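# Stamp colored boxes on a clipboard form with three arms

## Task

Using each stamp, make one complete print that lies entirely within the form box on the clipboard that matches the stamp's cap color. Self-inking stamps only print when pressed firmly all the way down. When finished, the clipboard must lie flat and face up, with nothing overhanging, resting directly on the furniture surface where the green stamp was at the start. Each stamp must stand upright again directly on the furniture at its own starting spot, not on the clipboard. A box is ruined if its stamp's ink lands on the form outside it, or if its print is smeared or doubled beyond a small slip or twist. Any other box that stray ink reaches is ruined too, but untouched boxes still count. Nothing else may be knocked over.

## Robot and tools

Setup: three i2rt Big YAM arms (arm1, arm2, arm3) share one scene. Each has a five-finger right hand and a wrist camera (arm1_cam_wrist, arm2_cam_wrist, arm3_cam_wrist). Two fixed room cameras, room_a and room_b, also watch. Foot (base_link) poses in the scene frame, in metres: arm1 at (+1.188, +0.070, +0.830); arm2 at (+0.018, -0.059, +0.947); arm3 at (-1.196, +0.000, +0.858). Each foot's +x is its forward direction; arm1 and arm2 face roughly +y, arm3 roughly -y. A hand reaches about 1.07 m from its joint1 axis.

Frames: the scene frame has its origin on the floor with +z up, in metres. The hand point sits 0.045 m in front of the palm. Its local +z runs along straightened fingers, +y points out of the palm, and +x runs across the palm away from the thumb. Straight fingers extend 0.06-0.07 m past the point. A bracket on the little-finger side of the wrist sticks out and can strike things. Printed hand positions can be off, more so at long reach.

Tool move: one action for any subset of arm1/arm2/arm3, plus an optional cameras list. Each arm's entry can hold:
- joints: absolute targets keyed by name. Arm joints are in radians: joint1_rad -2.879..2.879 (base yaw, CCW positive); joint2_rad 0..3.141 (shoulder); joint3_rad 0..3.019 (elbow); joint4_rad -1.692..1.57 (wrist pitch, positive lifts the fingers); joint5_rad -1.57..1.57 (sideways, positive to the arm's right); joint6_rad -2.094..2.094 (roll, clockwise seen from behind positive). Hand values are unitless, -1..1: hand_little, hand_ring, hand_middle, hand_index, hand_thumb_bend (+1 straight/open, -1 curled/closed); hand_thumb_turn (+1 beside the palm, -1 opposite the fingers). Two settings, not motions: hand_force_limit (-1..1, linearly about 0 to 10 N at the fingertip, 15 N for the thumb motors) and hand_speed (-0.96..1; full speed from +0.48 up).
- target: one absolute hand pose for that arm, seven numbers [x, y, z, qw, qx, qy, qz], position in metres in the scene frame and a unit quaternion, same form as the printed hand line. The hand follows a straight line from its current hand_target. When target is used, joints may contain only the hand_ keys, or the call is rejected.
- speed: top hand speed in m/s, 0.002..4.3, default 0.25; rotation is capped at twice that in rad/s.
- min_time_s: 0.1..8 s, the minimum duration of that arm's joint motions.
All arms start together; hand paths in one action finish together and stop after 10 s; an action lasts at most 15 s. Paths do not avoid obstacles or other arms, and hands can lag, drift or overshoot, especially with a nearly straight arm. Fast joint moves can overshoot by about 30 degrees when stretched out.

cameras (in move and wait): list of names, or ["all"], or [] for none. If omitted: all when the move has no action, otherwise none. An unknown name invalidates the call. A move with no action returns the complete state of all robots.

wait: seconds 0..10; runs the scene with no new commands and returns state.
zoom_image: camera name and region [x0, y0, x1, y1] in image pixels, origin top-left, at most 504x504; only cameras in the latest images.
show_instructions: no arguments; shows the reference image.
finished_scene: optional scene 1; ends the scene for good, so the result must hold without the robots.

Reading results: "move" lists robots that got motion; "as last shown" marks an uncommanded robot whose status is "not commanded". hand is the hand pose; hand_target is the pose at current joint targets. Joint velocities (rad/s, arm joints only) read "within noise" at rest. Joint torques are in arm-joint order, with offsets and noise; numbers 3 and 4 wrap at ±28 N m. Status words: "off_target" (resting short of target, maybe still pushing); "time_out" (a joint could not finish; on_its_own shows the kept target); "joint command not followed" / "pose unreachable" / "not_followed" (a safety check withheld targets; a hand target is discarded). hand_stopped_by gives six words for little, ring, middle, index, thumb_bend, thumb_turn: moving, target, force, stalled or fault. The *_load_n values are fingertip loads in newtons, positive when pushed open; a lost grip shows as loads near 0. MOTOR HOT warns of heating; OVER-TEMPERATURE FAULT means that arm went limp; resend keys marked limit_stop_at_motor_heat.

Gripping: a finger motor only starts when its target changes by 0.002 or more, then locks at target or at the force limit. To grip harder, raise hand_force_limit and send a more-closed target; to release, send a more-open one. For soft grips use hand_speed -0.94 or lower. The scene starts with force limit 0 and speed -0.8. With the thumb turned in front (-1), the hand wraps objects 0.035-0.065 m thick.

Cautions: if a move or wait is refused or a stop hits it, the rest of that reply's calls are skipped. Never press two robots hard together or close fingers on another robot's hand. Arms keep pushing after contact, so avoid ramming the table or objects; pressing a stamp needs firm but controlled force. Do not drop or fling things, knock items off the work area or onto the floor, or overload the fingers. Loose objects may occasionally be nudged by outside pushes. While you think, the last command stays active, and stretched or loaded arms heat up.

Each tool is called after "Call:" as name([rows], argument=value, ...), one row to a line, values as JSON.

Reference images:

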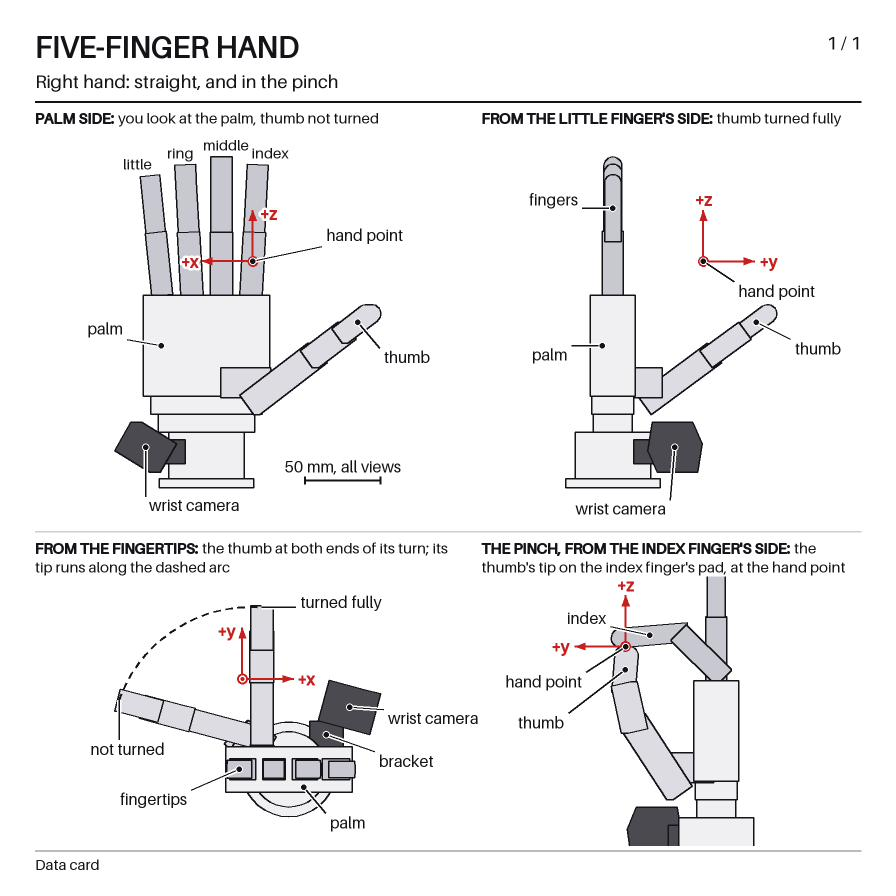

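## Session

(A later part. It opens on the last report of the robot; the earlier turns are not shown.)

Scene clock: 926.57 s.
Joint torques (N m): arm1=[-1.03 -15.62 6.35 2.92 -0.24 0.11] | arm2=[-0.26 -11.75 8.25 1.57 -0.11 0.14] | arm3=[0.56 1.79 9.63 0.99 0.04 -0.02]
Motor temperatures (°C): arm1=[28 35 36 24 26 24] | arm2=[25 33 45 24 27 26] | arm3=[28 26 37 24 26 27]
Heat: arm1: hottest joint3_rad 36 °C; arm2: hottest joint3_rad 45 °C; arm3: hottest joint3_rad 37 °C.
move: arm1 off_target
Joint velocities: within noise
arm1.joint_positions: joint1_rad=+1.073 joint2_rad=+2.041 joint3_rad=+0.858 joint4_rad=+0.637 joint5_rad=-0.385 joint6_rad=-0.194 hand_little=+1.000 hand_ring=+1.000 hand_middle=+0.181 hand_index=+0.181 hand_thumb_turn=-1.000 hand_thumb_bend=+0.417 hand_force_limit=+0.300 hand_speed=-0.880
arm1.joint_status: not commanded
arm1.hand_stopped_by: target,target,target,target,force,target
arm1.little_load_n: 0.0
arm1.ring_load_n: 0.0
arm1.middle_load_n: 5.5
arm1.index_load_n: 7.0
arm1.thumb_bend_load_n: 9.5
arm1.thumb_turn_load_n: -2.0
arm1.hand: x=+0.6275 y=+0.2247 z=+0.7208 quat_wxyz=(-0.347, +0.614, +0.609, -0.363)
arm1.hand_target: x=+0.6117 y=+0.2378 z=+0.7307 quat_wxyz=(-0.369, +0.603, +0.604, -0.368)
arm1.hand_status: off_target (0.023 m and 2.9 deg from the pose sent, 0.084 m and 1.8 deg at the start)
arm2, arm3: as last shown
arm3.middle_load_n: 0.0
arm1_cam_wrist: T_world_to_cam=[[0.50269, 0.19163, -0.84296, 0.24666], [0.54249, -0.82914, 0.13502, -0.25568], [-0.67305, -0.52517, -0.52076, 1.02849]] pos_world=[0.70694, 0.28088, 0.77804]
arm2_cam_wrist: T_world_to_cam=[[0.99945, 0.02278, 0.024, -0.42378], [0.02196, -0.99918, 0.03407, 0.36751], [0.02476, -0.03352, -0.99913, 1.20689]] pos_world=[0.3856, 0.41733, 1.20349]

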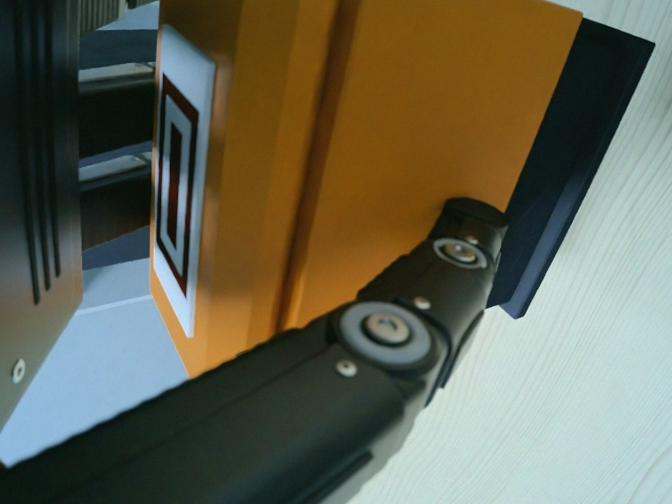

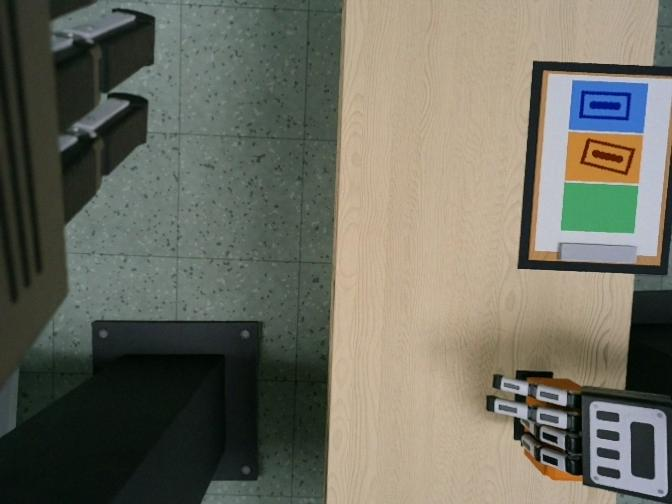

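Call:
move(arm1={"target":[0.611,0.238,0.710,0.3762,-0.5987,-0.5987,0.3762],"speed":0.06})

Call:
move(arm1={"target":[0.611,0.238,0.700,0.3762,-0.5987,-0.5987,0.3762],"speed":0.03}, cameras=["arm1_cam_wrist","arm2_cam_wrist"])

Scene clock: 929.43 s.
Joint torques (N m): arm1=[-0.62 -16.09 5.79 3.04 -0.4 0.2] | arm2=[0.26 -11.99 8.24 1.43 -0.06 0.13] | arm3=[0.5 1.79 9.65 0.98 0.04 -0.02]
Motor temperatures (°C): arm1=[28 34 36 24 26 24] | arm2=[25 32 45 24 27 26] | arm3=[28 26 37 24 26 27]
Heat: arm1: hottest joint3_rad 36 °C; arm2: hottest joint3_rad 45 °C; arm3: hottest joint3_rad 37 °C.
move: arm1 off_target
Joint velocities: within noise
arm1.joint_positions: joint1_rad=+1.073 joint2_rad=+2.106 joint3_rad=+0.860 joint4_rad=+0.729 joint5_rad=-0.389 joint6_rad=-0.194 hand_little=+1.000 hand_ring=+1.000 hand_middle=+0.181 hand_index=+0.181 hand_thumb_turn=-1.000 hand_thumb_bend=+0.417 hand_force_limit=+0.300 hand_speed=-0.880
arm1.joint_status: not commanded
arm1.hand_stopped_by: target,target,target,target,force,target
arm1.little_load_n: 0.0
arm1.ring_load_n: 0.0
arm1.middle_load_n: 5.5
arm1.index_load_n: 7.0
arm1.thumb_bend_load_n: 9.5
arm1.thumb_turn_load_n: -2.0
arm1.hand: x=+0.6258 y=+0.2249 z=+0.7020 quat_wxyz=(-0.358, +0.606, +0.607, -0.369)
arm1.hand_target: x=+0.6117 y=+0.2378 z=+0.7105 quat_wxyz=(-0.376, +0.599, +0.599, -0.376)
arm1.hand_status: off_target (0.021 m and 2.6 deg from the pose sent, 0.024 m and 4.3 deg at the start)
arm2, arm3: as last shown
pictures: none

Scene clock: 930.43 s.
Joint torques (N m): arm1=[-1.49 -15.62 5.56 3.08 -0.4 0.19] | arm2=[0.38 -11.81 8.23 1.55 -0.09 0.16] | arm3=[0.56 1.79 9.63 0.98 0.04 -0.02]
Motor temperatures (°C): arm1=[28 34 36 25 26 24] | arm2=[25 32 45 24 27 26] | arm3=[28 26 37 24 26 27]
Heat: arm1: hottest joint3_rad 36 °C; arm2: hottest joint3_rad 45 °C; arm3: hottest joint3_rad 37 °C.
move: arm1 off_target
Joint velocities: within noise
arm1.joint_positions: joint1_rad=+1.073 joint2_rad=+2.131 joint3_rad=+0.866 joint4_rad=+0.751 joint5_rad=-0.389 joint6_rad=-0.194 hand_little=+1.000 hand_ring=+1.000 hand_middle=+0.181 hand_index=+0.181 hand_thumb_turn=-1.000 hand_thumb_bend=+0.417 hand_force_limit=+0.300 hand_speed=-0.880
arm1.joint_status: not commanded
arm1.hand_stopped_by: target,target,target,target,force,target
arm1.little_load_n: 0.0
arm1.ring_load_n: 0.0
arm1.middle_load_n: 5.5
arm1.index_load_n: 6.5
arm1.thumb_bend_load_n: 9.5
arm1.thumb_turn_load_n: -2.0
arm1.hand: x=+0.6253 y=+0.2252 z=+0.6938 quat_wxyz=(-0.359, +0.606, +0.607, -0.370)
arm1.hand_target: x=+0.6116 y=+0.2378 z=+0.7006 quat_wxyz=(-0.376, +0.599, +0.599, -0.376)
arm1.hand_status: off_target (0.020 m and 2.4 deg from the pose sent, 0.020 m and 2.6 deg at the start)
arm2, arm3: as last shown
arm1_cam_wrist: T_world_to_cam=[[0.47652, 0.20296, -0.85542, 0.24738], [0.54908, -0.8286, 0.10928, -0.23667], [-0.68662, -0.52176, -0.50628, 1.01081]] pos_world=[0.7061, 0.28109, 0.74923]
arm2_cam_wrist: T_world_to_cam=[[0.99945, 0.02278, 0.024, -0.42378], [0.02196, -0.99918, 0.03407, 0.36751], [0.02476, -0.03352, -0.99913, 1.20689]] pos_world=[0.3856, 0.41733, 1.20349]

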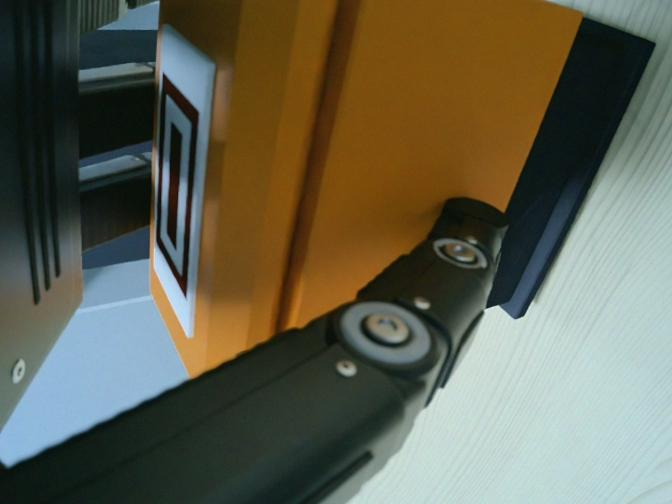

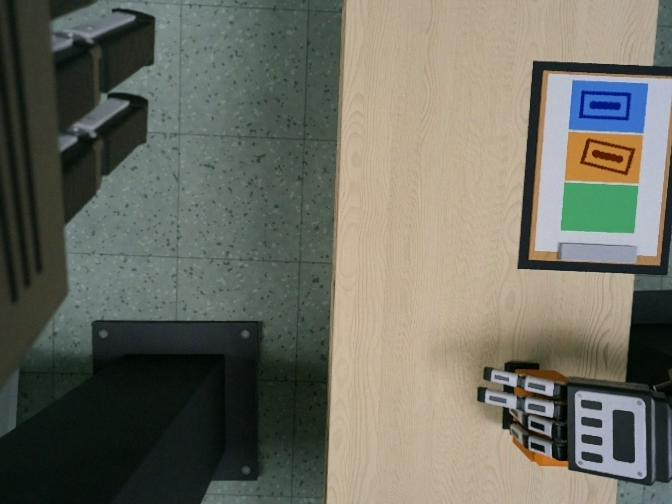

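Call:
move(arm1={"target":[0.611,0.238,0.693,0.3762,-0.5987,-0.5987,0.3762],"speed":0.03})

Call:
move(arm1={"target":[0.611,0.238,0.686,0.3762,-0.5987,-0.5987,0.3762],"speed":0.03})

Scene clock: 932.83 s.
Joint torques (N m): arm1=[-1.08 -15.91 5.42 2.91 -0.37 0.18] | arm2=[0.03 -10.87 8.27 1.5 -0.09 0.14] | arm3=[0.56 1.79 9.63 0.98 0.04 -0.02]
Motor temperatures (°C): arm1=[28 34 36 25 26 24] | arm2=[25 32 45 24 27 26] | arm3=[27 26 37 24 26 27]
Heat: arm1: hottest joint3_rad 36 °C; arm2: hottest joint3_rad 45 °C; arm3: hottest joint3_rad 37 °C.
move: arm1 off_target
Joint velocities: within noise
arm1.joint_positions: joint1_rad=+1.073 joint2_rad=+2.147 joint3_rad=+0.872 joint4_rad=+0.766 joint5_rad=-0.390 joint6_rad=-0.194 hand_little=+1.000 hand_ring=+1.000 hand_middle=+0.181 hand_index=+0.181 hand_thumb_turn=-1.000 hand_thumb_bend=+0.417 hand_force_limit=+0.300 hand_speed=-0.880
arm1.joint_status: not commanded
arm1.hand_stopped_by: target,target,target,target,force,target
arm1.little_load_n: 0.0
arm1.ring_load_n: 0.0
arm1.middle_load_n: 5.5
arm1.index_load_n: 7.0
arm1.thumb_bend_load_n: 9.5
arm1.thumb_turn_load_n: -1.5
arm1.hand: x=+0.6242 y=+0.2256 z=+0.6889 quat_wxyz=(-0.360, +0.605, +0.606, -0.371)
arm1.hand_target: x=+0.6117 y=+0.2378 z=+0.6934 quat_wxyz=(-0.376, +0.599, +0.599, -0.376)
arm1.hand_status: off_target (0.019 m and 2.3 deg from the pose sent, 0.019 m and 2.5 deg at the start)
arm2, arm3: as last shown
arm3.thumb_bend_load_n: -0.5
arm3.thumb_turn_load_n: -0.5
pictures: none

Scene clock: 933.80 s.
Joint torques (N m): arm1=[-1.44 -14.62 5.87 3.08 -0.21 0.2] | arm2=[0.03 -11.69 8.43 1.54 -0.06 0.18] | arm3=[0.56 1.79 9.63 0.99 0.04 -0.02]
Motor temperatures (°C): arm1=[28 34 36 25 26 24] | arm2=[25 32 45 24 27 26] | arm3=[27 26 37 24 26 27]
Heat: arm1: hottest joint3_rad 36 °C; arm2: hottest joint3_rad 45 °C; arm3: hottest joint3_rad 37 °C.
move: arm1 off_target
Joint velocities: within noise
arm1.joint_positions: joint1_rad=+1.072 joint2_rad=+2.155 joint3_rad=+0.872 joint4_rad=+0.779 joint5_rad=-0.393 joint6_rad=-0.193 hand_little=+1.000 hand_ring=+1.000 hand_middle=+0.181 hand_index=+0.181 hand_thumb_turn=-1.000 hand_thumb_bend=+0.417 hand_force_limit=+0.300 hand_speed=-0.880
arm1.joint_status: not commanded
arm1.hand_stopped_by: target,target,target,target,force,target
arm1.little_load_n: 0.0
arm1.ring_load_n: 0.0
arm1.middle_load_n: 5.5
arm1.index_load_n: 7.5
arm1.thumb_bend_load_n: 9.5
arm1.thumb_turn_load_n: -0.5
arm1.hand: x=+0.6239 y=+0.2254 z=+0.6875 quat_wxyz=(-0.362, +0.603, +0.606, -0.373)
arm1.hand_target: x=+0.6119 y=+0.2377 z=+0.6863 quat_wxyz=(-0.376, +0.599, +0.599, -0.376)
arm1.hand_status: off_target (0.018 m and 2.0 deg from the pose sent, 0.018 m and 2.3 deg at the start)
arm2, arm3: as last shown
arm3.thumb_bend_load_n: 0.0
arm3.thumb_turn_load_n: 0.0
pictures: none

Call:
move(arm1={"target":[0.611,0.238,0.680,0.3762,-0.5987,-0.5987,0.3762],"speed":0.03}, cameras=["arm1_cam_wrist","arm2_cam_wrist"])

Scene clock: 935.10 s.
Joint torques (N m): arm1=[-0.97 -13.86 6.24 2.95 -0.17 0.18] | arm2=[-0.5 -12.28 8.27 1.5 -0.08 0.18] | arm3=[0.56 1.79 9.63 0.99 0.04 -0.02]
Motor temperatures (°C): arm1=[28 34 36 25 26 24] | arm2=[25 32 45 24 27 26] | arm3=[27 26 37 24 26 27]
Heat: arm1: hottest joint3_rad 36 °C; arm2: hottest joint3_rad 45 °C; arm3: hottest joint3_rad 37 °C.
move: arm1 off_target
Joint velocities: within noise
arm1.joint_positions: joint1_rad=+1.072 joint2_rad=+2.163 joint3_rad=+0.872 joint4_rad=+0.796 joint5_rad=-0.394 joint6_rad=-0.190 hand_little=+1.000 hand_ring=+1.000 hand_middle=+0.181 hand_index=+0.181 hand_thumb_turn=-1.000 hand_thumb_bend=+0.417 hand_force_limit=+0.300 hand_speed=-0.880
arm1.joint_status: not commanded
arm1.hand_stopped_by: target,target,target,target,force,target
arm1.little_load_n: 0.0
arm1.ring_load_n: 0.0
arm1.middle_load_n: 4.5
arm1.index_load_n: 7.5
arm1.thumb_bend_load_n: 10.0
arm1.thumb_turn_load_n: 0.0
arm1.hand: x=+0.6231 y=+0.2253 z=+0.6862 quat_wxyz=(-0.364, +0.601, +0.604, -0.375)
arm1.hand_target: x=+0.6120 y=+0.2377 z=+0.6805 quat_wxyz=(-0.376, +0.599, +0.599, -0.376)
arm1.hand_status: off_target (0.019 m and 1.6 deg from the pose sent, 0.019 m and 1.9 deg at the start)
arm2, arm3: as last shown
arm1_cam_wrist: T_world_to_cam=[[0.46082, 0.20604, -0.86324, 0.25629], [0.55301, -0.82743, 0.09772, -0.22939], [-0.69414, -0.52241, -0.49524, 1.00288]] pos_world=[0.70488, 0.2813, 0.74032]
arm2_cam_wrist: T_world_to_cam=[[0.99945, 0.02278, 0.024, -0.42378], [0.02196, -0.99918, 0.03407, 0.36751], [0.02476, -0.03352, -0.99913, 1.20689]] pos_world=[0.3856, 0.41733, 1.20349]

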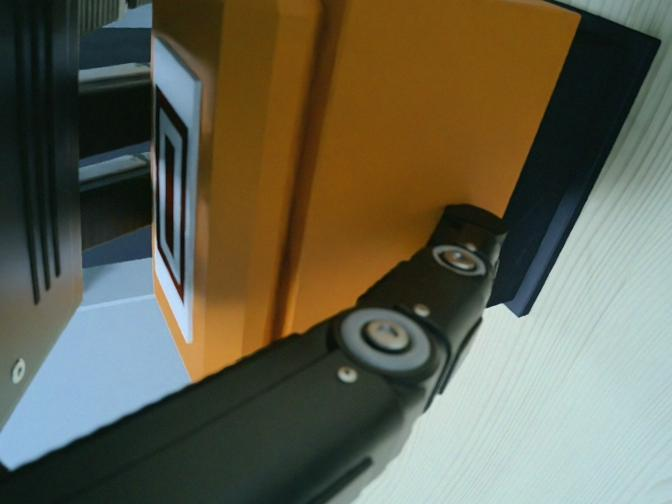

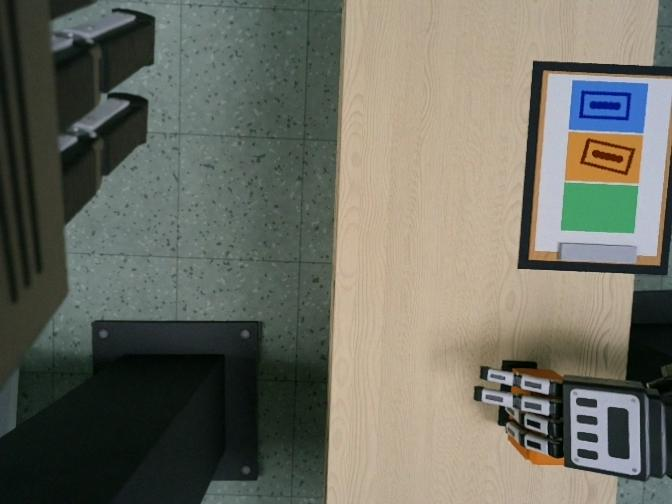

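Call:
move(arm1={"joints":{"hand_thumb_bend":0.48,"hand_speed":-0.95}})

Call:
move(arm1={"joints":{"hand_thumb_bend":1.0,"hand_speed":-0.88}})

Call:
move(arm1={"joints":{"hand_index":0.5,"hand_middle":0.5,"hand_speed":-0.88}}, cameras=["arm1_cam_wrist","arm2_cam_wrist"])

Scene clock: 937.23 s.
Joint torques (N m): arm1=[-1.26 -14.21 5.72 2.8 -0.08 0.15] | arm2=[0.73 -10.93 8.36 1.62 -0.08 0.16] | arm3=[0.56 1.79 9.63 0.98 0.04 -0.02]
Motor temperatures (°C): arm1=[28 34 36 25 26 24] | arm2=[25 32 44 24 27 26] | arm3=[27 26 37 24 26 27]
Heat: arm1: hottest joint3_rad 36 °C; arm2: hottest joint3_rad 44 °C; arm3: hottest joint3_rad 37 °C.
move: arm1 done
Joint velocities: within noise
arm1.joint_positions: joint1_rad=+1.072 joint2_rad=+2.168 joint3_rad=+0.878 joint4_rad=+0.799 joint5_rad=-0.396 joint6_rad=-0.190 hand_little=+1.000 hand_ring=+1.000 hand_middle=+0.180 hand_index=+0.181 hand_thumb_turn=-1.000 hand_thumb_bend=+0.483 hand_force_limit=+0.300 hand_speed=-0.950
arm1.joint_status: all done
arm1.hand_stopped_by: target,target,target,target,target,target
arm1.little_load_n: 0.0
arm1.ring_load_n: 0.0
arm1.middle_load_n: 1.5
arm1.index_load_n: 4.5
arm1.thumb_bend_load_n: 5.5
arm1.thumb_turn_load_n: -0.5
arm1.hand: x=+0.6210 y=+0.2259 z=+0.6856 quat_wxyz=(-0.365, +0.600, +0.604, -0.376)
arm1.hand_target: x=+0.6118 y=+0.2377 z=+0.6806 quat_wxyz=(-0.376, +0.599, +0.599, -0.376)
arm1.hand_status: not commanded
arm2.joint_positions: joint1_rad=-0.692 joint2_rad=+1.648 joint3_rad=+1.393 joint4_rad=-0.895 joint5_rad=-0.345 joint6_rad=-1.949 hand_little=+1.000 hand_ring=+1.000 hand_middle=+1.000 hand_index=+1.000 hand_thumb_turn=+1.000 hand_thumb_bend=+1.000 hand_force_limit=+0.000 hand_speed=-0.800
arm2.joint_status: not commanded
arm2.hand_stopped_by: target,target,target,target,target,target
arm2.little_load_n: 0.0
arm2.ring_load_n: 0.0
arm2.middle_load_n: 0.0
arm2.index_load_n: 0.0
arm2.thumb_bend_load_n: 0.0
arm2.thumb_turn_load_n: 0.0
arm2.hand: x=+0.3829 y=+0.4147 z=+1.0906 quat_wxyz=(-0.216, +0.749, +0.608, +0.150)
arm2.hand_target: x=+0.3799 y=+0.4199 z=+1.0998 quat_wxyz=(-0.219, +0.746, +0.607, +0.162)
arm2.hand_status: not commanded
arm3.joint_positions: joint1_rad=-0.880 joint2_rad=+0.621 joint3_rad=+1.361 joint4_rad=-1.625 joint5_rad=+0.146 joint6_rad=-1.401 hand_little=+1.000 hand_ring=+1.000 hand_middle=+1.000 hand_index=+1.000 hand_thumb_turn=+1.000 hand_thumb_bend=+1.000 hand_force_limit=+0.000 hand_speed=-0.800
arm3.joint_status: not commanded
arm3.hand_stopped_by: target,target,target,target,target,target
arm3.little_load_n: 0.0
arm3.ring_load_n: 0.0
arm3.middle_load_n: 0.0
arm3.index_load_n: 0.0
arm3.thumb_bend_load_n: 0.0
arm3.thumb_turn_load_n: 0.0
arm3.hand: x=-1.3774 y=-0.0426 z=+1.2961 quat_wxyz=(+0.334, +0.215, -0.915, +0.077)
arm3.hand_target: x=-1.3774 y=-0.0426 z=+1.3031 quat_wxyz=(+0.342, +0.214, -0.912, +0.081)
arm3.hand_status: not commanded
pictures: none

Scene clock: 940.73 s.
Joint torques (N m): arm1=[-1.03 -15.44 4.9 2.71 -0.11 0.16] | arm2=[0.32 -11.46 8.28 1.48 -0.06 0.17] | arm3=[0.56 1.79 9.63 0.98 0.04 -0.02]
Motor temperatures (°C): arm1=[28 34 36 25 26 24] | arm2=[25 32 44 24 27 26] | arm3=[27 26 37 24 26 27]
Heat: arm1: hottest joint3_rad 36 °C; arm2: hottest joint3_rad 44 °C; arm3: hottest joint3_rad 37 °C.
move: arm1 done
Joint velocities: within noise
arm1.joint_positions: joint1_rad=+1.072 joint2_rad=+2.177 joint3_rad=+0.887 joint4_rad=+0.799 joint5_rad=-0.395 joint6_rad=-0.189 hand_little=+1.000 hand_ring=+1.000 hand_middle=+0.180 hand_index=+0.180 hand_thumb_turn=-1.000 hand_thumb_bend=+1.000 hand_force_limit=+0.300 hand_speed=-0.880
arm1.joint_status: all done
arm1.hand_stopped_by: target,target,target,target,target,target
arm1.little_load_n: 0.0
arm1.ring_load_n: 0.0
arm1.middle_load_n: 0.0
arm1.index_load_n: 0.0
arm1.thumb_bend_load_n: 0.0
arm1.thumb_turn_load_n: 0.0
arm1.hand: x=+0.6184 y=+0.2272 z=+0.6835 quat_wxyz=(-0.366, +0.600, +0.604, -0.376)
arm1.hand_target: x=+0.6120 y=+0.2377 z=+0.6804 quat_wxyz=(-0.376, +0.599, +0.599, -0.376)
arm1.hand_status: not commanded
arm2, arm3: as last shown
pictures: none

Scene clock: 942.17 s.
Joint torques (N m): arm1=[-1.49 -15.03 4.93 2.78 -0.12 0.15] | arm2=[0.26 -11.87 8.17 1.54 -0.11 0.16] | arm3=[0.56 1.79 9.63 0.96 0.04 -0.02]
Motor temperatures (°C): arm1=[28 34 35 25 26 24] | arm2=[25 32 44 24 27 26] | arm3=[27 26 37 24 26 27]
Heat: arm1: hottest joint3_rad 35 °C; arm2: hottest joint3_rad 44 °C; arm3: hottest joint3_rad 37 °C.
move: arm1 done
Joint velocities: within noise
arm1.joint_positions: joint1_rad=+1.072 joint2_rad=+2.177 joint3_rad=+0.887 joint4_rad=+0.801 joint5_rad=-0.395 joint6_rad=-0.189 hand_little=+1.000 hand_ring=+1.000 hand_middle=+0.500 hand_index=+0.500 hand_thumb_turn=-1.000 hand_thumb_bend=+1.000 hand_force_limit=+0.300 hand_speed=-0.880
arm1.joint_status: all done
arm1.hand_stopped_by: target,target,target,target,target,target
arm1.little_load_n: 0.0
arm1.ring_load_n: 0.0
arm1.middle_load_n: 0.0
arm1.index_load_n: 0.0
arm1.thumb_bend_load_n: 0.0
arm1.thumb_turn_load_n: 0.0
arm1.hand: x=+0.6181 y=+0.2273 z=+0.6838 quat_wxyz=(-0.366, +0.600, +0.604, -0.376)
arm1.hand_target: x=+0.6120 y=+0.2377 z=+0.6804 quat_wxyz=(-0.376, +0.599, +0.599, -0.376)
arm1.hand_status: not commanded
arm2, arm3: as last shown
arm2.ring_load_n: 0.5
arm1_cam_wrist: T_world_to_cam=[[0.45544, 0.20732, -0.86579, 0.26096], [0.55405, -0.82723, 0.09336, -0.22238], [-0.69685, -0.52222, -0.49162, 0.99837]] pos_world=[0.70008, 0.2833, 0.73752]
arm2_cam_wrist: T_world_to_cam=[[0.99945, 0.02278, 0.024, -0.42378], [0.02196, -0.99918, 0.03407, 0.36751], [0.02476, -0.03352, -0.99913, 1.20689]] pos_world=[0.3856, 0.41733, 1.20349]

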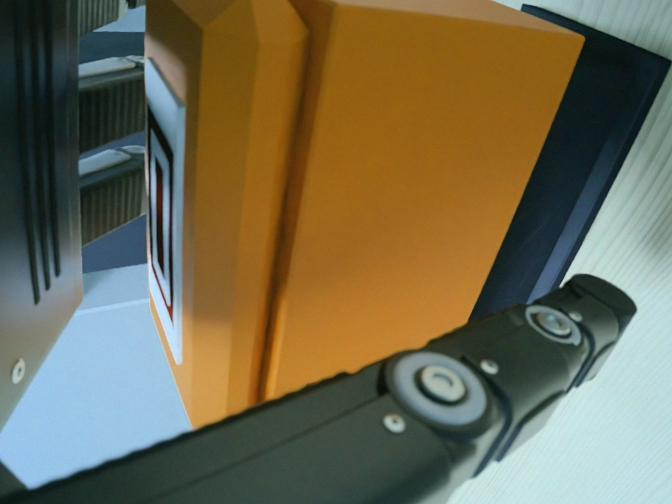

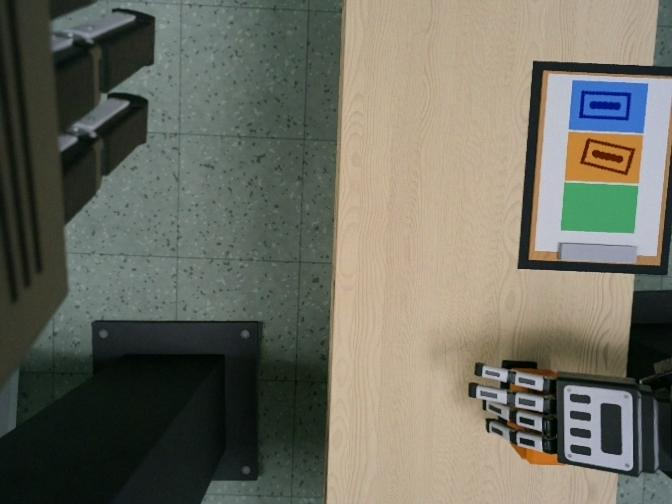

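Call:
move(arm1={"target":[0.620,0.232,0.80,0.3762,-0.5987,-0.5987,0.3762],"speed":0.1}, cameras=["arm1_cam_wrist","arm2_cam_wrist"])

Scene clock: 944.53 s.
Joint torques (N m): arm1=[-1.03 -16.97 4.44 1.69 -0.1 0.18] | arm2=[0.32 -11.28 8.38 1.57 -0.04 0.14] | arm3=[0.56 1.79 9.63 0.98 0.04 -0.02]
Motor temperatures (°C): arm1=[28 34 35 25 26 24] | arm2=[25 32 44 24 27 26] | arm3=[27 26 37 24 26 27]
Heat: arm1: hottest joint3_rad 35 °C; arm2: hottest joint3_rad 44 °C; arm3: hottest joint3_rad 37 °C.
move: arm1 done
Joint velocities: within noise
arm1.joint_positions: joint1_rad=+1.072 joint2_rad=+1.872 joint3_rad=+0.844 joint4_rad=+0.560 joint5_rad=-0.394 joint6_rad=-0.189 hand_little=+1.000 hand_ring=+1.000 hand_middle=+0.500 hand_index=+0.500 hand_thumb_turn=-1.000 hand_thumb_bend=+1.000 hand_force_limit=+0.300 hand_speed=-0.880
arm1.joint_status: not commanded
arm1.hand_stopped_by: target,target,target,target,target,target
arm1.little_load_n: 0.0
arm1.ring_load_n: 0.0
arm1.middle_load_n: 0.0
arm1.index_load_n: 0.0
arm1.thumb_bend_load_n: 0.0
arm1.thumb_turn_load_n: 0.0
arm1.hand: x=+0.6161 y=+0.2274 z=+0.7962 quat_wxyz=(-0.374, +0.595, +0.602, -0.379)
arm1.hand_target: x=+0.6199 y=+0.2319 z=+0.7999 quat_wxyz=(-0.376, +0.599, +0.599, -0.376)
arm1.hand_status: done (0.007 m and 0.7 deg from the pose sent, 0.116 m and 1.3 deg at the start)
arm2, arm3: as last shown
arm2.ring_load_n: 0.0
arm2.thumb_turn_load_n: -0.5
arm3.little_load_n: -0.5
arm1_cam_wrist: T_world_to_cam=[[0.44003, 0.21444, -0.872, 0.37202], [0.55491, -0.8284, 0.0763, -0.21848], [-0.70601, -0.51746, -0.48352, 1.05029]] pos_world=[0.69905, 0.28271, 0.84891]
arm2_cam_wrist: T_world_to_cam=[[0.99945, 0.02278, 0.024, -0.42378], [0.02196, -0.99918, 0.03407, 0.36751], [0.02476, -0.03352, -0.99913, 1.20689]] pos_world=[0.3856, 0.41733, 1.20349]

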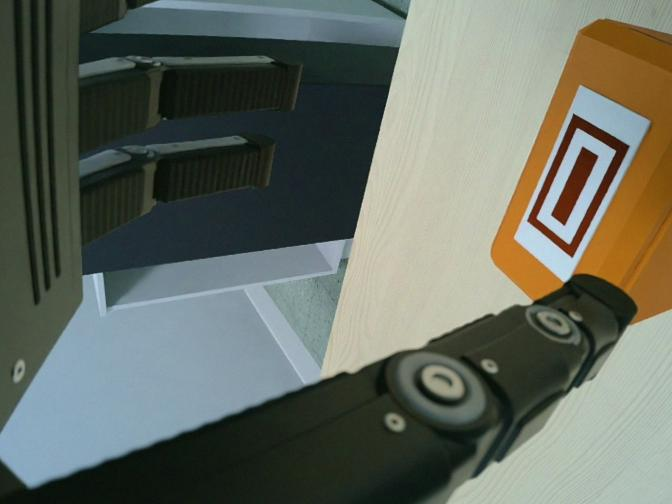

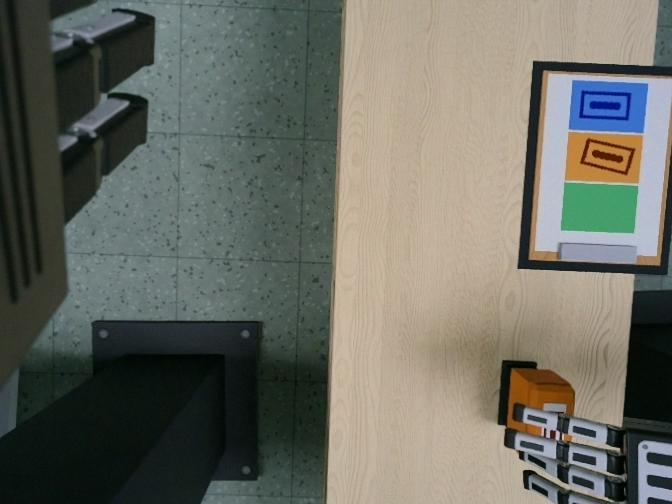

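Call:
move(arm1={"target":[0.74,0.42,0.90,0.0,0.7071,-0.7071,0.0],"speed":0.3,"joints":{"hand_index":1.0,"hand_middle":1.0,"hand_thumb_turn":1.0,"hand_speed":-0.5}})

Call:
move(arm1={"target":[0.785,0.535,0.82,0.0,0.7071,-0.7071,0.0],"speed":0.2}, cameras=["arm2_cam_wrist","arm1_cam_wrist","room_a"])

Scene clock: 955.10 s.
Joint torques (N m): arm1=[-1.03 -14.45 10.07 0.08 -0.28 0.25] | arm2=[-0.26 -11.93 8.29 1.5 -0.06 0.14] | arm3=[0.56 1.79 9.65 0.98 0.04 -0.02]
Motor temperatures (°C): arm1=[28 34 35 25 25 24] | arm2=[25 31 43 24 27 26] | arm3=[27 26 37 24 26 27]
Heat: arm1: hottest joint3_rad 35 °C; arm2: hottest joint3_rad 43 °C; arm3: hottest joint3_rad 37 °C.
move: arm1 off_target
Joint velocities: within noise
arm1.joint_positions: joint1_rad=+0.732 joint2_rad=+1.732 joint3_rad=+1.308 joint4_rad=-1.156 joint5_rad=-0.119 joint6_rad=+2.053 hand_little=+1.000 hand_ring=+1.000 hand_middle=+1.000 hand_index=+1.000 hand_thumb_turn=+1.000 hand_thumb_bend=+1.000 hand_force_limit=+0.300 hand_speed=-0.500
arm1.joint_status: all done
arm1.hand_stopped_by: target,target,target,target,target,target
arm1.little_load_n: 0.0
arm1.ring_load_n: 0.0
arm1.middle_load_n: 0.0
arm1.index_load_n: 0.0
arm1.thumb_bend_load_n: 0.0
arm1.thumb_turn_load_n: 0.0
arm1.hand: x=+0.7466 y=+0.4062 z=+0.8969 quat_wxyz=(+0.054, +0.811, -0.583, +0.002)
arm1.hand_target: x=+0.7408 y=+0.4201 z=+0.9001 quat_wxyz=(+0.054, +0.805, -0.591, -0.002)
arm1.hand_status: off_target (0.016 m and 19.5 deg from the pose sent, 0.251 m and 179.5 deg at the start; pose on its path clipped on 7 of 188 steps; a joint's target at an end of its range on 55 of 188 steps)
arm2, arm3: as last shown
arm2.thumb_turn_load_n: 0.0
arm3.little_load_n: 0.0
arm3.middle_load_n: -0.5
pictures: none

Scene clock: 956.80 s.
Joint torques (N m): arm1=[-1.61 -16.91 9.35 0.77 -0.05 0.25] | arm2=[-0.03 -10.99 8.24 1.72 -0.05 0.13] | arm3=[0.56 1.79 9.63 0.98 0.04 -0.02]
Motor temperatures (°C): arm1=[28 34 36 25 25 24] | arm2=[25 31 43 24 27 26] | arm3=[27 26 37 24 26 27]
Heat: arm1: hottest joint3_rad 36 °C; arm2: hottest joint3_rad 43 °C; arm3: hottest joint3_rad 37 °C.
move: arm1 off_target
Joint velocities: within noise
arm1.joint_positions: joint1_rad=+0.564 joint2_rad=+1.936 joint3_rad=+1.385 joint4_rad=-1.042 joint5_rad=-0.064 joint6_rad=+2.054 hand_little=+1.000 hand_ring=+1.000 hand_middle=+1.000 hand_index=+1.000 hand_thumb_turn=+1.000 hand_thumb_bend=+1.000 hand_force_limit=+0.300 hand_speed=-0.500
arm1.joint_status: not commanded
arm1.hand_stopped_by: target,target,target,target,target,target
arm1.little_load_n: 0.0
arm1.ring_load_n: 0.0
arm1.middle_load_n: 0.0
arm1.index_load_n: 0.0
arm1.thumb_bend_load_n: 0.0
arm1.thumb_turn_load_n: 0.0
arm1.hand: x=+0.7923 y=+0.5178 z=+0.8180 quat_wxyz=(+0.027, +0.759, -0.650, +0.009)
arm1.hand_target: x=+0.7858 y=+0.5349 z=+0.8204 quat_wxyz=(+0.023, +0.754, -0.656, -0.004)
arm1.hand_status: off_target (0.019 m and 9.4 deg from the pose sent, 0.155 m and 19.5 deg at the start; a joint's target at an end of its range on 51 of 51 steps)
arm2, arm3: as last shown
arm3.middle_load_n: 0.0
pictures: arm1_cam_wrist, arm2_cam_wrist, room_a
arm1_cam_wrist: T_world_to_cam=[[-0.93275, -0.35527, 0.06129, 0.87046], [-0.2825, 0.82587, 0.48798, -0.60715], [-0.22399, 0.43785, -0.8707, 0.77568]] pos_world=[0.81415, 0.47104, 0.9183]
arm2_cam_wrist: T_world_to_cam=[[0.99945, 0.02278, 0.024, -0.42378], [0.02196, -0.99918, 0.03407, 0.36751], [0.02476, -0.03352, -0.99913, 1.20689]] pos_world=[0.3856, 0.41733, 1.20349]

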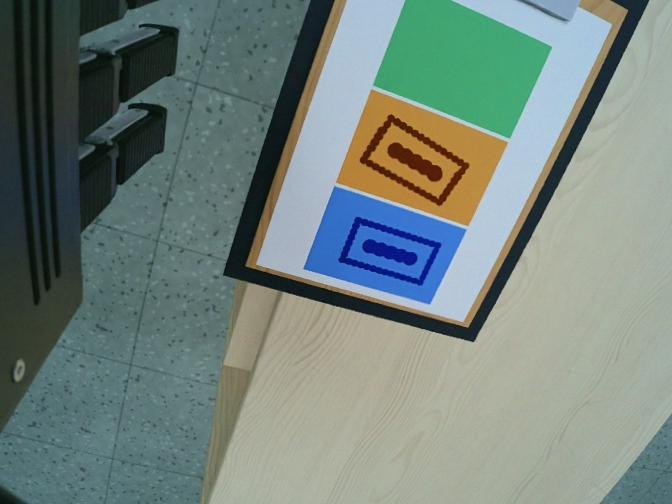

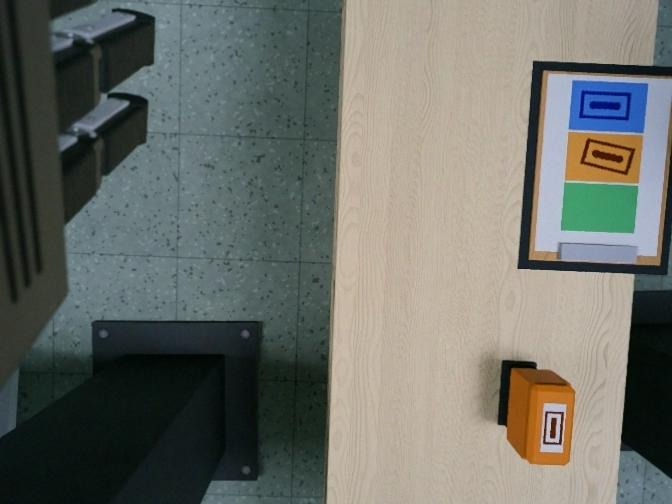

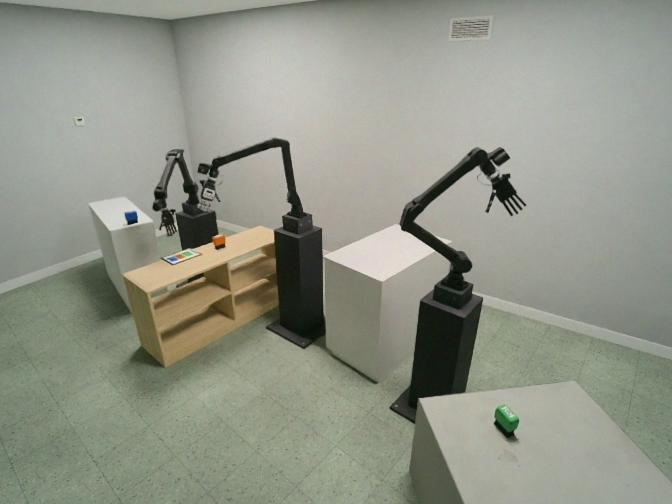

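Call:
move(arm1={"target":[0.89,0.46,0.85,0.0,0.7071,0.7071,0.0],"speed":0.35}, cameras=["arm2_cam_wrist","arm1_cam_wrist"])

Scene clock: 964.60 s.
Joint torques (N m): arm1=[0.38 -20.66 6 0.7 -0.17 0.1] | arm2=[-0.15 -11.52 8.34 1.46 -0.04 0.18] | arm3=[0.56 1.79 9.63 0.98 0.04 -0.02]
Motor temperatures (°C): arm1=[28 34 36 24 25 24] | arm2=[25 31 42 24 27 26] | arm3=[27 26 37 24 26 27]
Heat: arm1: hottest joint3_rad 36 °C; arm2: hottest joint3_rad 42 °C; arm3: hottest joint3_rad 37 °C.
move: arm1 done
Joint velocities: within noise
arm1.joint_positions: joint1_rad=+0.615 joint2_rad=+1.926 joint3_rad=+1.439 joint4_rad=-1.102 joint5_rad=-0.011 joint6_rad=-0.859 hand_little=+1.000 hand_ring=+1.000 hand_middle=+1.000 hand_index=+1.000 hand_thumb_turn=+1.000 hand_thumb_bend=+1.000 hand_force_limit=+0.300 hand_speed=-0.500
arm1.joint_status: not commanded
arm1.hand_stopped_by: target,target,target,target,target,target
arm1.little_load_n: 0.0
arm1.ring_load_n: 0.0
arm1.middle_load_n: 0.0
arm1.index_load_n: 0.0
arm1.thumb_bend_load_n: 0.0
arm1.thumb_turn_load_n: -0.5
arm1.hand: x=+0.8957 y=+0.4608 z=+0.8419 quat_wxyz=(+0.013, +0.715, +0.699, +0.000)
arm1.hand_target: x=+0.8900 y=+0.4600 z=+0.8500 quat_wxyz=(+0.000, +0.707, +0.707, +0.000)
arm1.hand_status: done (0.010 m and 2.0 deg from the pose sent, 0.118 m and 171.1 deg at the start)
arm2, arm3: as last shown
pictures: arm1_cam_wrist, arm2_cam_wrist
arm1_cam_wrist: T_world_to_cam=[[0.98132, 0.18868, 0.03764, -1.00004], [0.13846, -0.8284, 0.54275, -0.20341], [0.13359, -0.52739, -0.83905, 0.94255]] pos_world=[0.8836, 0.51727, 0.93889]
arm2_cam_wrist: T_world_to_cam=[[0.99945, 0.02278, 0.024, -0.42378], [0.02196, -0.99918, 0.03407, 0.36751], [0.02476, -0.03352, -0.99913, 1.20689]] pos_world=[0.3856, 0.41733, 1.20349]

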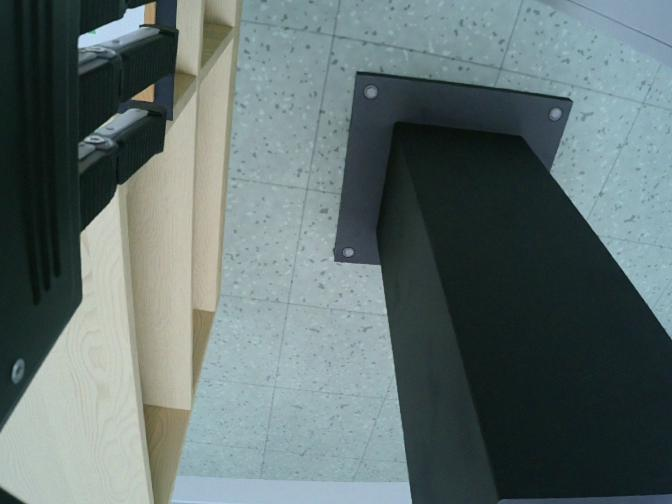

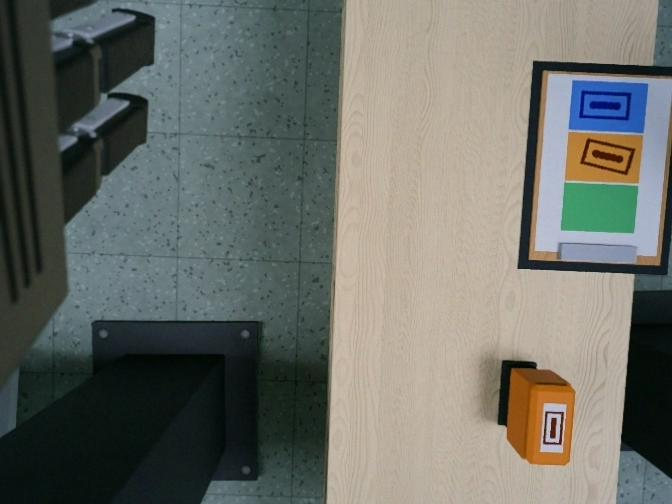

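Call:
move(arm1={"target":[0.80,0.265,0.76,0.0,0.7071,0.7071,0.0],"speed":0.2}, arm2={"target":[0.50,0.44,1.12,-0.219,0.746,0.607,0.1625],"speed":0.2}, cameras=["arm2_cam_wrist","arm1_cam_wrist"])

Scene clock: 969.07 s.
Joint torques (N m): arm1=[-0.09 -15.5 5.08 0.87 0.04 0.27] | arm2=[-1.55 -13.04 13.12 0.35 -0.46 -0.07] | arm3=[0.56 1.79 9.63 0.98 0.04 -0.02]
Motor temperatures (°C): arm1=[28 35 36 24 25 24] | arm2=[25 31 42 24 27 26] | arm3=[27 26 37 24 26 27]
Heat: arm1: hottest joint3_rad 36 °C; arm2: hottest joint3_rad 42 °C; arm3: hottest joint3_rad 37 °C.
move: arm1 done; arm2 off_target
Joint velocities: within noise
arm1.joint_positions: joint1_rad=+1.023 joint2_rad=+1.906 joint3_rad=+1.190 joint4_rad=-0.830 joint5_rad=-0.012 joint6_rad=-0.480 hand_little=+1.000 hand_ring=+1.000 hand_middle=+1.000 hand_index=+1.000 hand_thumb_turn=+1.000 hand_thumb_bend=+1.000 hand_force_limit=+0.300 hand_speed=-0.500
arm1.joint_status: not commanded
arm1.hand_stopped_by: target,target,target,target,target,target
arm1.little_load_n: 0.0
arm1.ring_load_n: 0.0
arm1.middle_load_n: -0.5
arm1.index_load_n: 0.0
arm1.thumb_bend_load_n: 0.0
arm1.thumb_turn_load_n: 0.5
arm1.hand: x=+0.7983 y=+0.2680 z=+0.7690 quat_wxyz=(-0.005, +0.704, +0.710, -0.003)
arm1.hand_target: x=+0.8002 y=+0.2650 z=+0.7602 quat_wxyz=(+0.000, +0.707, +0.707, +0.000)
arm1.hand_status: done (0.010 m and 0.8 deg from the pose sent, 0.233 m and 2.0 deg at the start)
arm2.joint_positions: joint1_rad=-0.807 joint2_rad=+1.864 joint3_rad=+1.719 joint4_rad=-1.059 joint5_rad=-0.391 joint6_rad=-2.053 hand_little=+1.000 hand_ring=+1.000 hand_middle=+1.000 hand_index=+1.000 hand_thumb_turn=+1.000 hand_thumb_bend=+1.000 hand_force_limit=+0.000 hand_speed=-0.800
arm2.joint_status: not commanded
arm2.hand_stopped_by: target,target,target,target,target,target
arm2.little_load_n: 0.0
arm2.ring_load_n: 0.0
arm2.middle_load_n: 0.0
arm2.index_load_n: 0.0
arm2.thumb_bend_load_n: 0.0
arm2.thumb_turn_load_n: 0.0
arm2.hand: x=+0.4831 y=+0.4317 z=+1.0988 quat_wxyz=(-0.216, +0.754, +0.603, +0.143)
arm2.hand_target: x=+0.4991 y=+0.4391 z=+1.1203 quat_wxyz=(-0.219, +0.748, +0.605, +0.164)
arm2.hand_status: off_target (0.028 m and 2.5 deg from the pose sent, 0.123 m and 1.5 deg at the start; a joint's target at an end of its range on 28 of 63 steps)
arm3: as last shown
pictures: arm1_cam_wrist, arm2_cam_wrist
arm1_cam_wrist: T_world_to_cam=[[0.9762, 0.21655, 0.01185, -0.8489], [0.17897, -0.83525, 0.51994, -0.32305], [0.12249, -0.50544, -0.85412, 0.80726]] pos_world=[0.78763, 0.32202, 0.86752]
arm2_cam_wrist: T_world_to_cam=[[0.99986, 0.01456, 0.00868, -0.5043], [0.01416, -0.99894, 0.04372, 0.3751], [0.00931, -0.04359, -0.99901, 1.22483]] pos_world=[0.48751, 0.43544, 1.21159]

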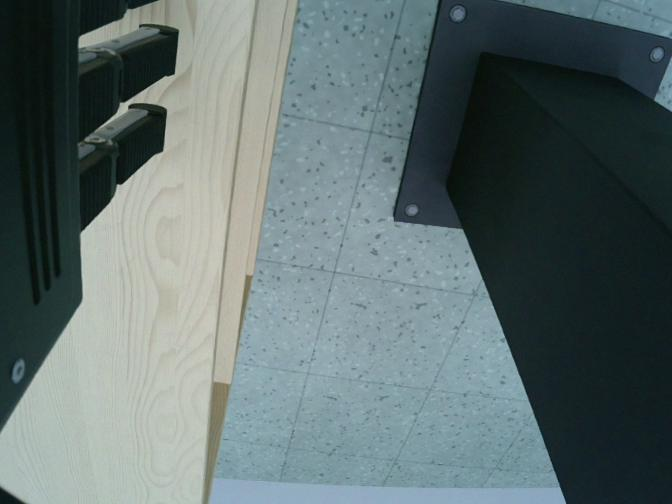

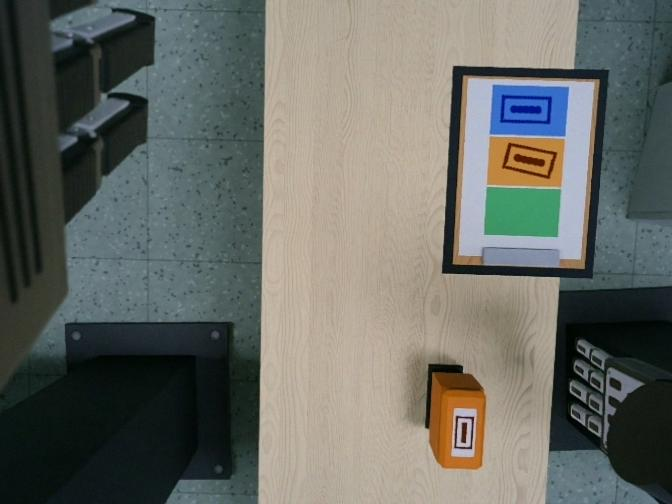

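Call:
move(arm1={"target":[0.80,0.265,0.715,0.0,0.7071,0.7071,0.0],"speed":0.08})

Call:
move(arm1={"target":[0.80,0.265,0.700,0.0,0.7071,0.7071,0.0],"speed":0.03})

Call:
move(arm1={"target":[0.80,0.265,0.690,0.0,0.7071,0.7071,0.0],"speed":0.03}, cameras=["arm1_cam_wrist"])

Scene clock: 971.20 s.
Joint torques (N m): arm1=[0.26 -15.74 4.85 0.92 0.05 0.25] | arm2=[-1.85 -12.51 13.09 0.36 -0.48 -0.04] | arm3=[0.56 1.79 9.63 0.99 0.04 -0.02]
Motor temperatures (°C): arm1=[28 35 36 24 25 24] | arm2=[25 31 43 24 27 26] | arm3=[27 26 37 24 26 27]
Heat: arm1: hottest joint3_rad 36 °C; arm2: hottest joint3_rad 43 °C; arm3: hottest joint3_rad 37 °C.
move: arm1 done
Joint velocities: within noise
arm1.joint_positions: joint1_rad=+1.023 joint2_rad=+1.990 joint3_rad=+1.174 joint4_rad=-0.730 joint5_rad=-0.012 joint6_rad=-0.478 hand_little=+1.000 hand_ring=+1.000 hand_middle=+1.000 hand_index=+1.000 hand_thumb_turn=+1.000 hand_thumb_bend=+1.000 hand_force_limit=+0.300 hand_speed=-0.500
arm1.joint_status: not commanded
arm1.hand_stopped_by: target,target,target,target,target,target
arm1.little_load_n: 0.0
arm1.ring_load_n: 0.0
arm1.middle_load_n: 0.0
arm1.index_load_n: 0.0
arm1.thumb_bend_load_n: 0.0
arm1.thumb_turn_load_n: 0.0
arm1.hand: x=+0.7983 y=+0.2684 z=+0.7243 quat_wxyz=(-0.005, +0.705, +0.709, -0.003)
arm1.hand_target: x=+0.8001 y=+0.2650 z=+0.7152 quat_wxyz=(+0.000, +0.707, +0.707, +0.000)
arm1.hand_status: done (0.010 m and 0.7 deg from the pose sent, 0.054 m and 0.8 deg at the start)
arm2: as last shown
arm2.hand: x=+0.4832 y=+0.4318 z=+1.0988 quat_wxyz=(-0.216, +0.754, +0.604, +0.143)
arm2.hand_target: x=+0.4991 y=+0.4392 z=+1.1204 quat_wxyz=(-0.219, +0.748, +0.605, +0.164)
arm3.joint_positions: joint1_rad=-0.880 joint2_rad=+0.621 joint3_rad=+1.361 joint4_rad=-1.625 joint5_rad=+0.146 joint6_rad=-1.401 hand_little=+1.000 hand_ring=+1.000 hand_middle=+1.000 hand_index=+1.000 hand_thumb_turn=+1.000 hand_thumb_bend=+1.000 hand_force_limit=+0.000 hand_speed=-0.800
arm3.joint_status: not commanded
arm3.hand_stopped_by: target,target,target,target,target,target
arm3.little_load_n: 0.0
arm3.ring_load_n: 0.0
arm3.middle_load_n: 0.0
arm3.index_load_n: 0.5
arm3.thumb_bend_load_n: 0.0
arm3.thumb_turn_load_n: -0.5
arm3.hand: x=-1.3774 y=-0.0426 z=+1.2961 quat_wxyz=(+0.334, +0.215, -0.915, +0.077)
arm3.hand_target: x=-1.3774 y=-0.0426 z=+1.3031 quat_wxyz=(+0.342, +0.214, -0.912, +0.081)
arm3.hand_status: not commanded
pictures: none

Scene clock: 972.23 s.
Joint torques (N m): arm1=[0.09 -15.91 4.48 0.84 0.06 0.26] | arm2=[-1.85 -12.63 13 0.36 -0.47 -0.07] | arm3=[0.56 1.79 9.62 0.98 0.04 -0.02]
Motor temperatures (°C): arm1=[28 35 36 24 25 24] | arm2=[25 30 43 24 27 26] | arm3=[27 26 37 24 26 27]
Heat: arm1: hottest joint3_rad 36 °C; arm2: hottest joint3_rad 43 °C; arm3: hottest joint3_rad 37 °C.
move: arm1 off_target
Joint velocities: within noise
arm1.joint_positions: joint1_rad=+1.023 joint2_rad=+2.018 joint3_rad=+1.174 joint4_rad=-0.698 joint5_rad=-0.012 joint6_rad=-0.478 hand_little=+1.000 hand_ring=+1.000 hand_middle=+1.000 hand_index=+1.000 hand_thumb_turn=+1.000 hand_thumb_bend=+1.000 hand_force_limit=+0.300 hand_speed=-0.500
arm1.joint_status: not commanded
arm1.hand_stopped_by: target,target,target,target,target,target
arm1.little_load_n: 0.0
arm1.ring_load_n: 0.0
arm1.middle_load_n: 0.0
arm1.index_load_n: 0.0
arm1.thumb_bend_load_n: 0.0
arm1.thumb_turn_load_n: 0.0
arm1.hand: x=+0.7966 y=+0.2694 z=+0.7108 quat_wxyz=(-0.007, +0.705, +0.709, -0.004)
arm1.hand_target: x=+0.8002 y=+0.2650 z=+0.7003 quat_wxyz=(+0.000, +0.707, +0.707, +0.000)
arm1.hand_status: off_target (0.012 m and 1.0 deg from the pose sent, 0.025 m and 0.7 deg at the start)
arm2, arm3: as last shown
arm3.index_load_n: 0.0
arm3.thumb_turn_load_n: 0.0
pictures: none

Scene clock: 973.23 s.
Joint torques (N m): arm1=[0.03 -15.79 4.31 0.91 0.05 0.24] | arm2=[-1.44 -12.86 13.04 0.27 -0.45 -0.07] | arm3=[0.56 1.79 9.63 0.99 0.04 -0.03]
Motor temperatures (°C): arm1=[28 35 36 24 25 24] | arm2=[25 30 43 24 27 26] | arm3=[27 26 37 24 26 27]
Heat: arm1: hottest joint3_rad 36 °C; arm2: hottest joint3_rad 43 °C; arm3: hottest joint3_rad 37 °C.
move: arm1 off_target
Joint velocities: within noise
arm1.joint_positions: joint1_rad=+1.023 joint2_rad=+2.038 joint3_rad=+1.174 joint4_rad=-0.677 joint5_rad=-0.012 joint6_rad=-0.478 hand_little=+1.000 hand_ring=+1.000 hand_middle=+1.000 hand_index=+1.000 hand_thumb_turn=+1.000 hand_thumb_bend=+1.000 hand_force_limit=+0.300 hand_speed=-0.500
arm1.joint_status: not commanded
arm1.hand_stopped_by: target,target,target,target,target,target
arm1.little_load_n: 0.0
arm1.ring_load_n: 0.0
arm1.middle_load_n: 0.0
arm1.index_load_n: 0.0
arm1.thumb_bend_load_n: 0.0
arm1.thumb_turn_load_n: 0.0
arm1.hand: x=+0.7962 y=+0.2697 z=+0.7011 quat_wxyz=(-0.007, +0.705, +0.709, -0.004)
arm1.hand_target: x=+0.8002 y=+0.2650 z=+0.6903 quat_wxyz=(+0.000, +0.707, +0.707, +0.000)
arm1.hand_status: off_target (0.013 m and 1.0 deg from the pose sent, 0.022 m and 1.0 deg at the start)
arm2, arm3: as last shown
arm1_cam_wrist: T_world_to_cam=[[0.97664, 0.21475, 0.00802, -0.84355], [0.17973, -0.83672, 0.51729, -0.28426], [0.1178, -0.50377, -0.85577, 0.75475]] pos_world=[0.78602, 0.32352, 0.79971]

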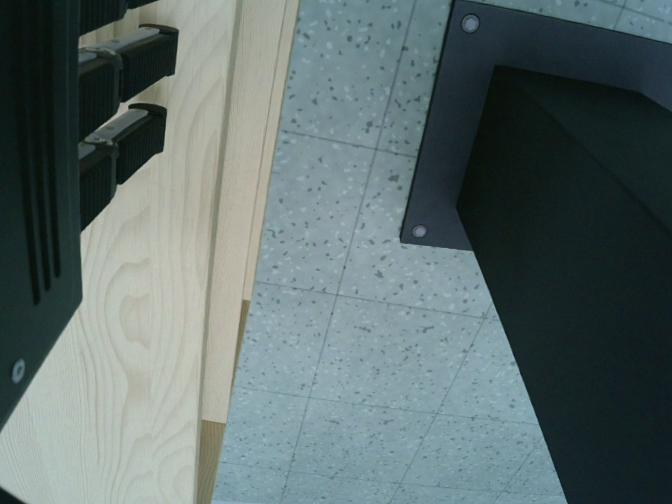

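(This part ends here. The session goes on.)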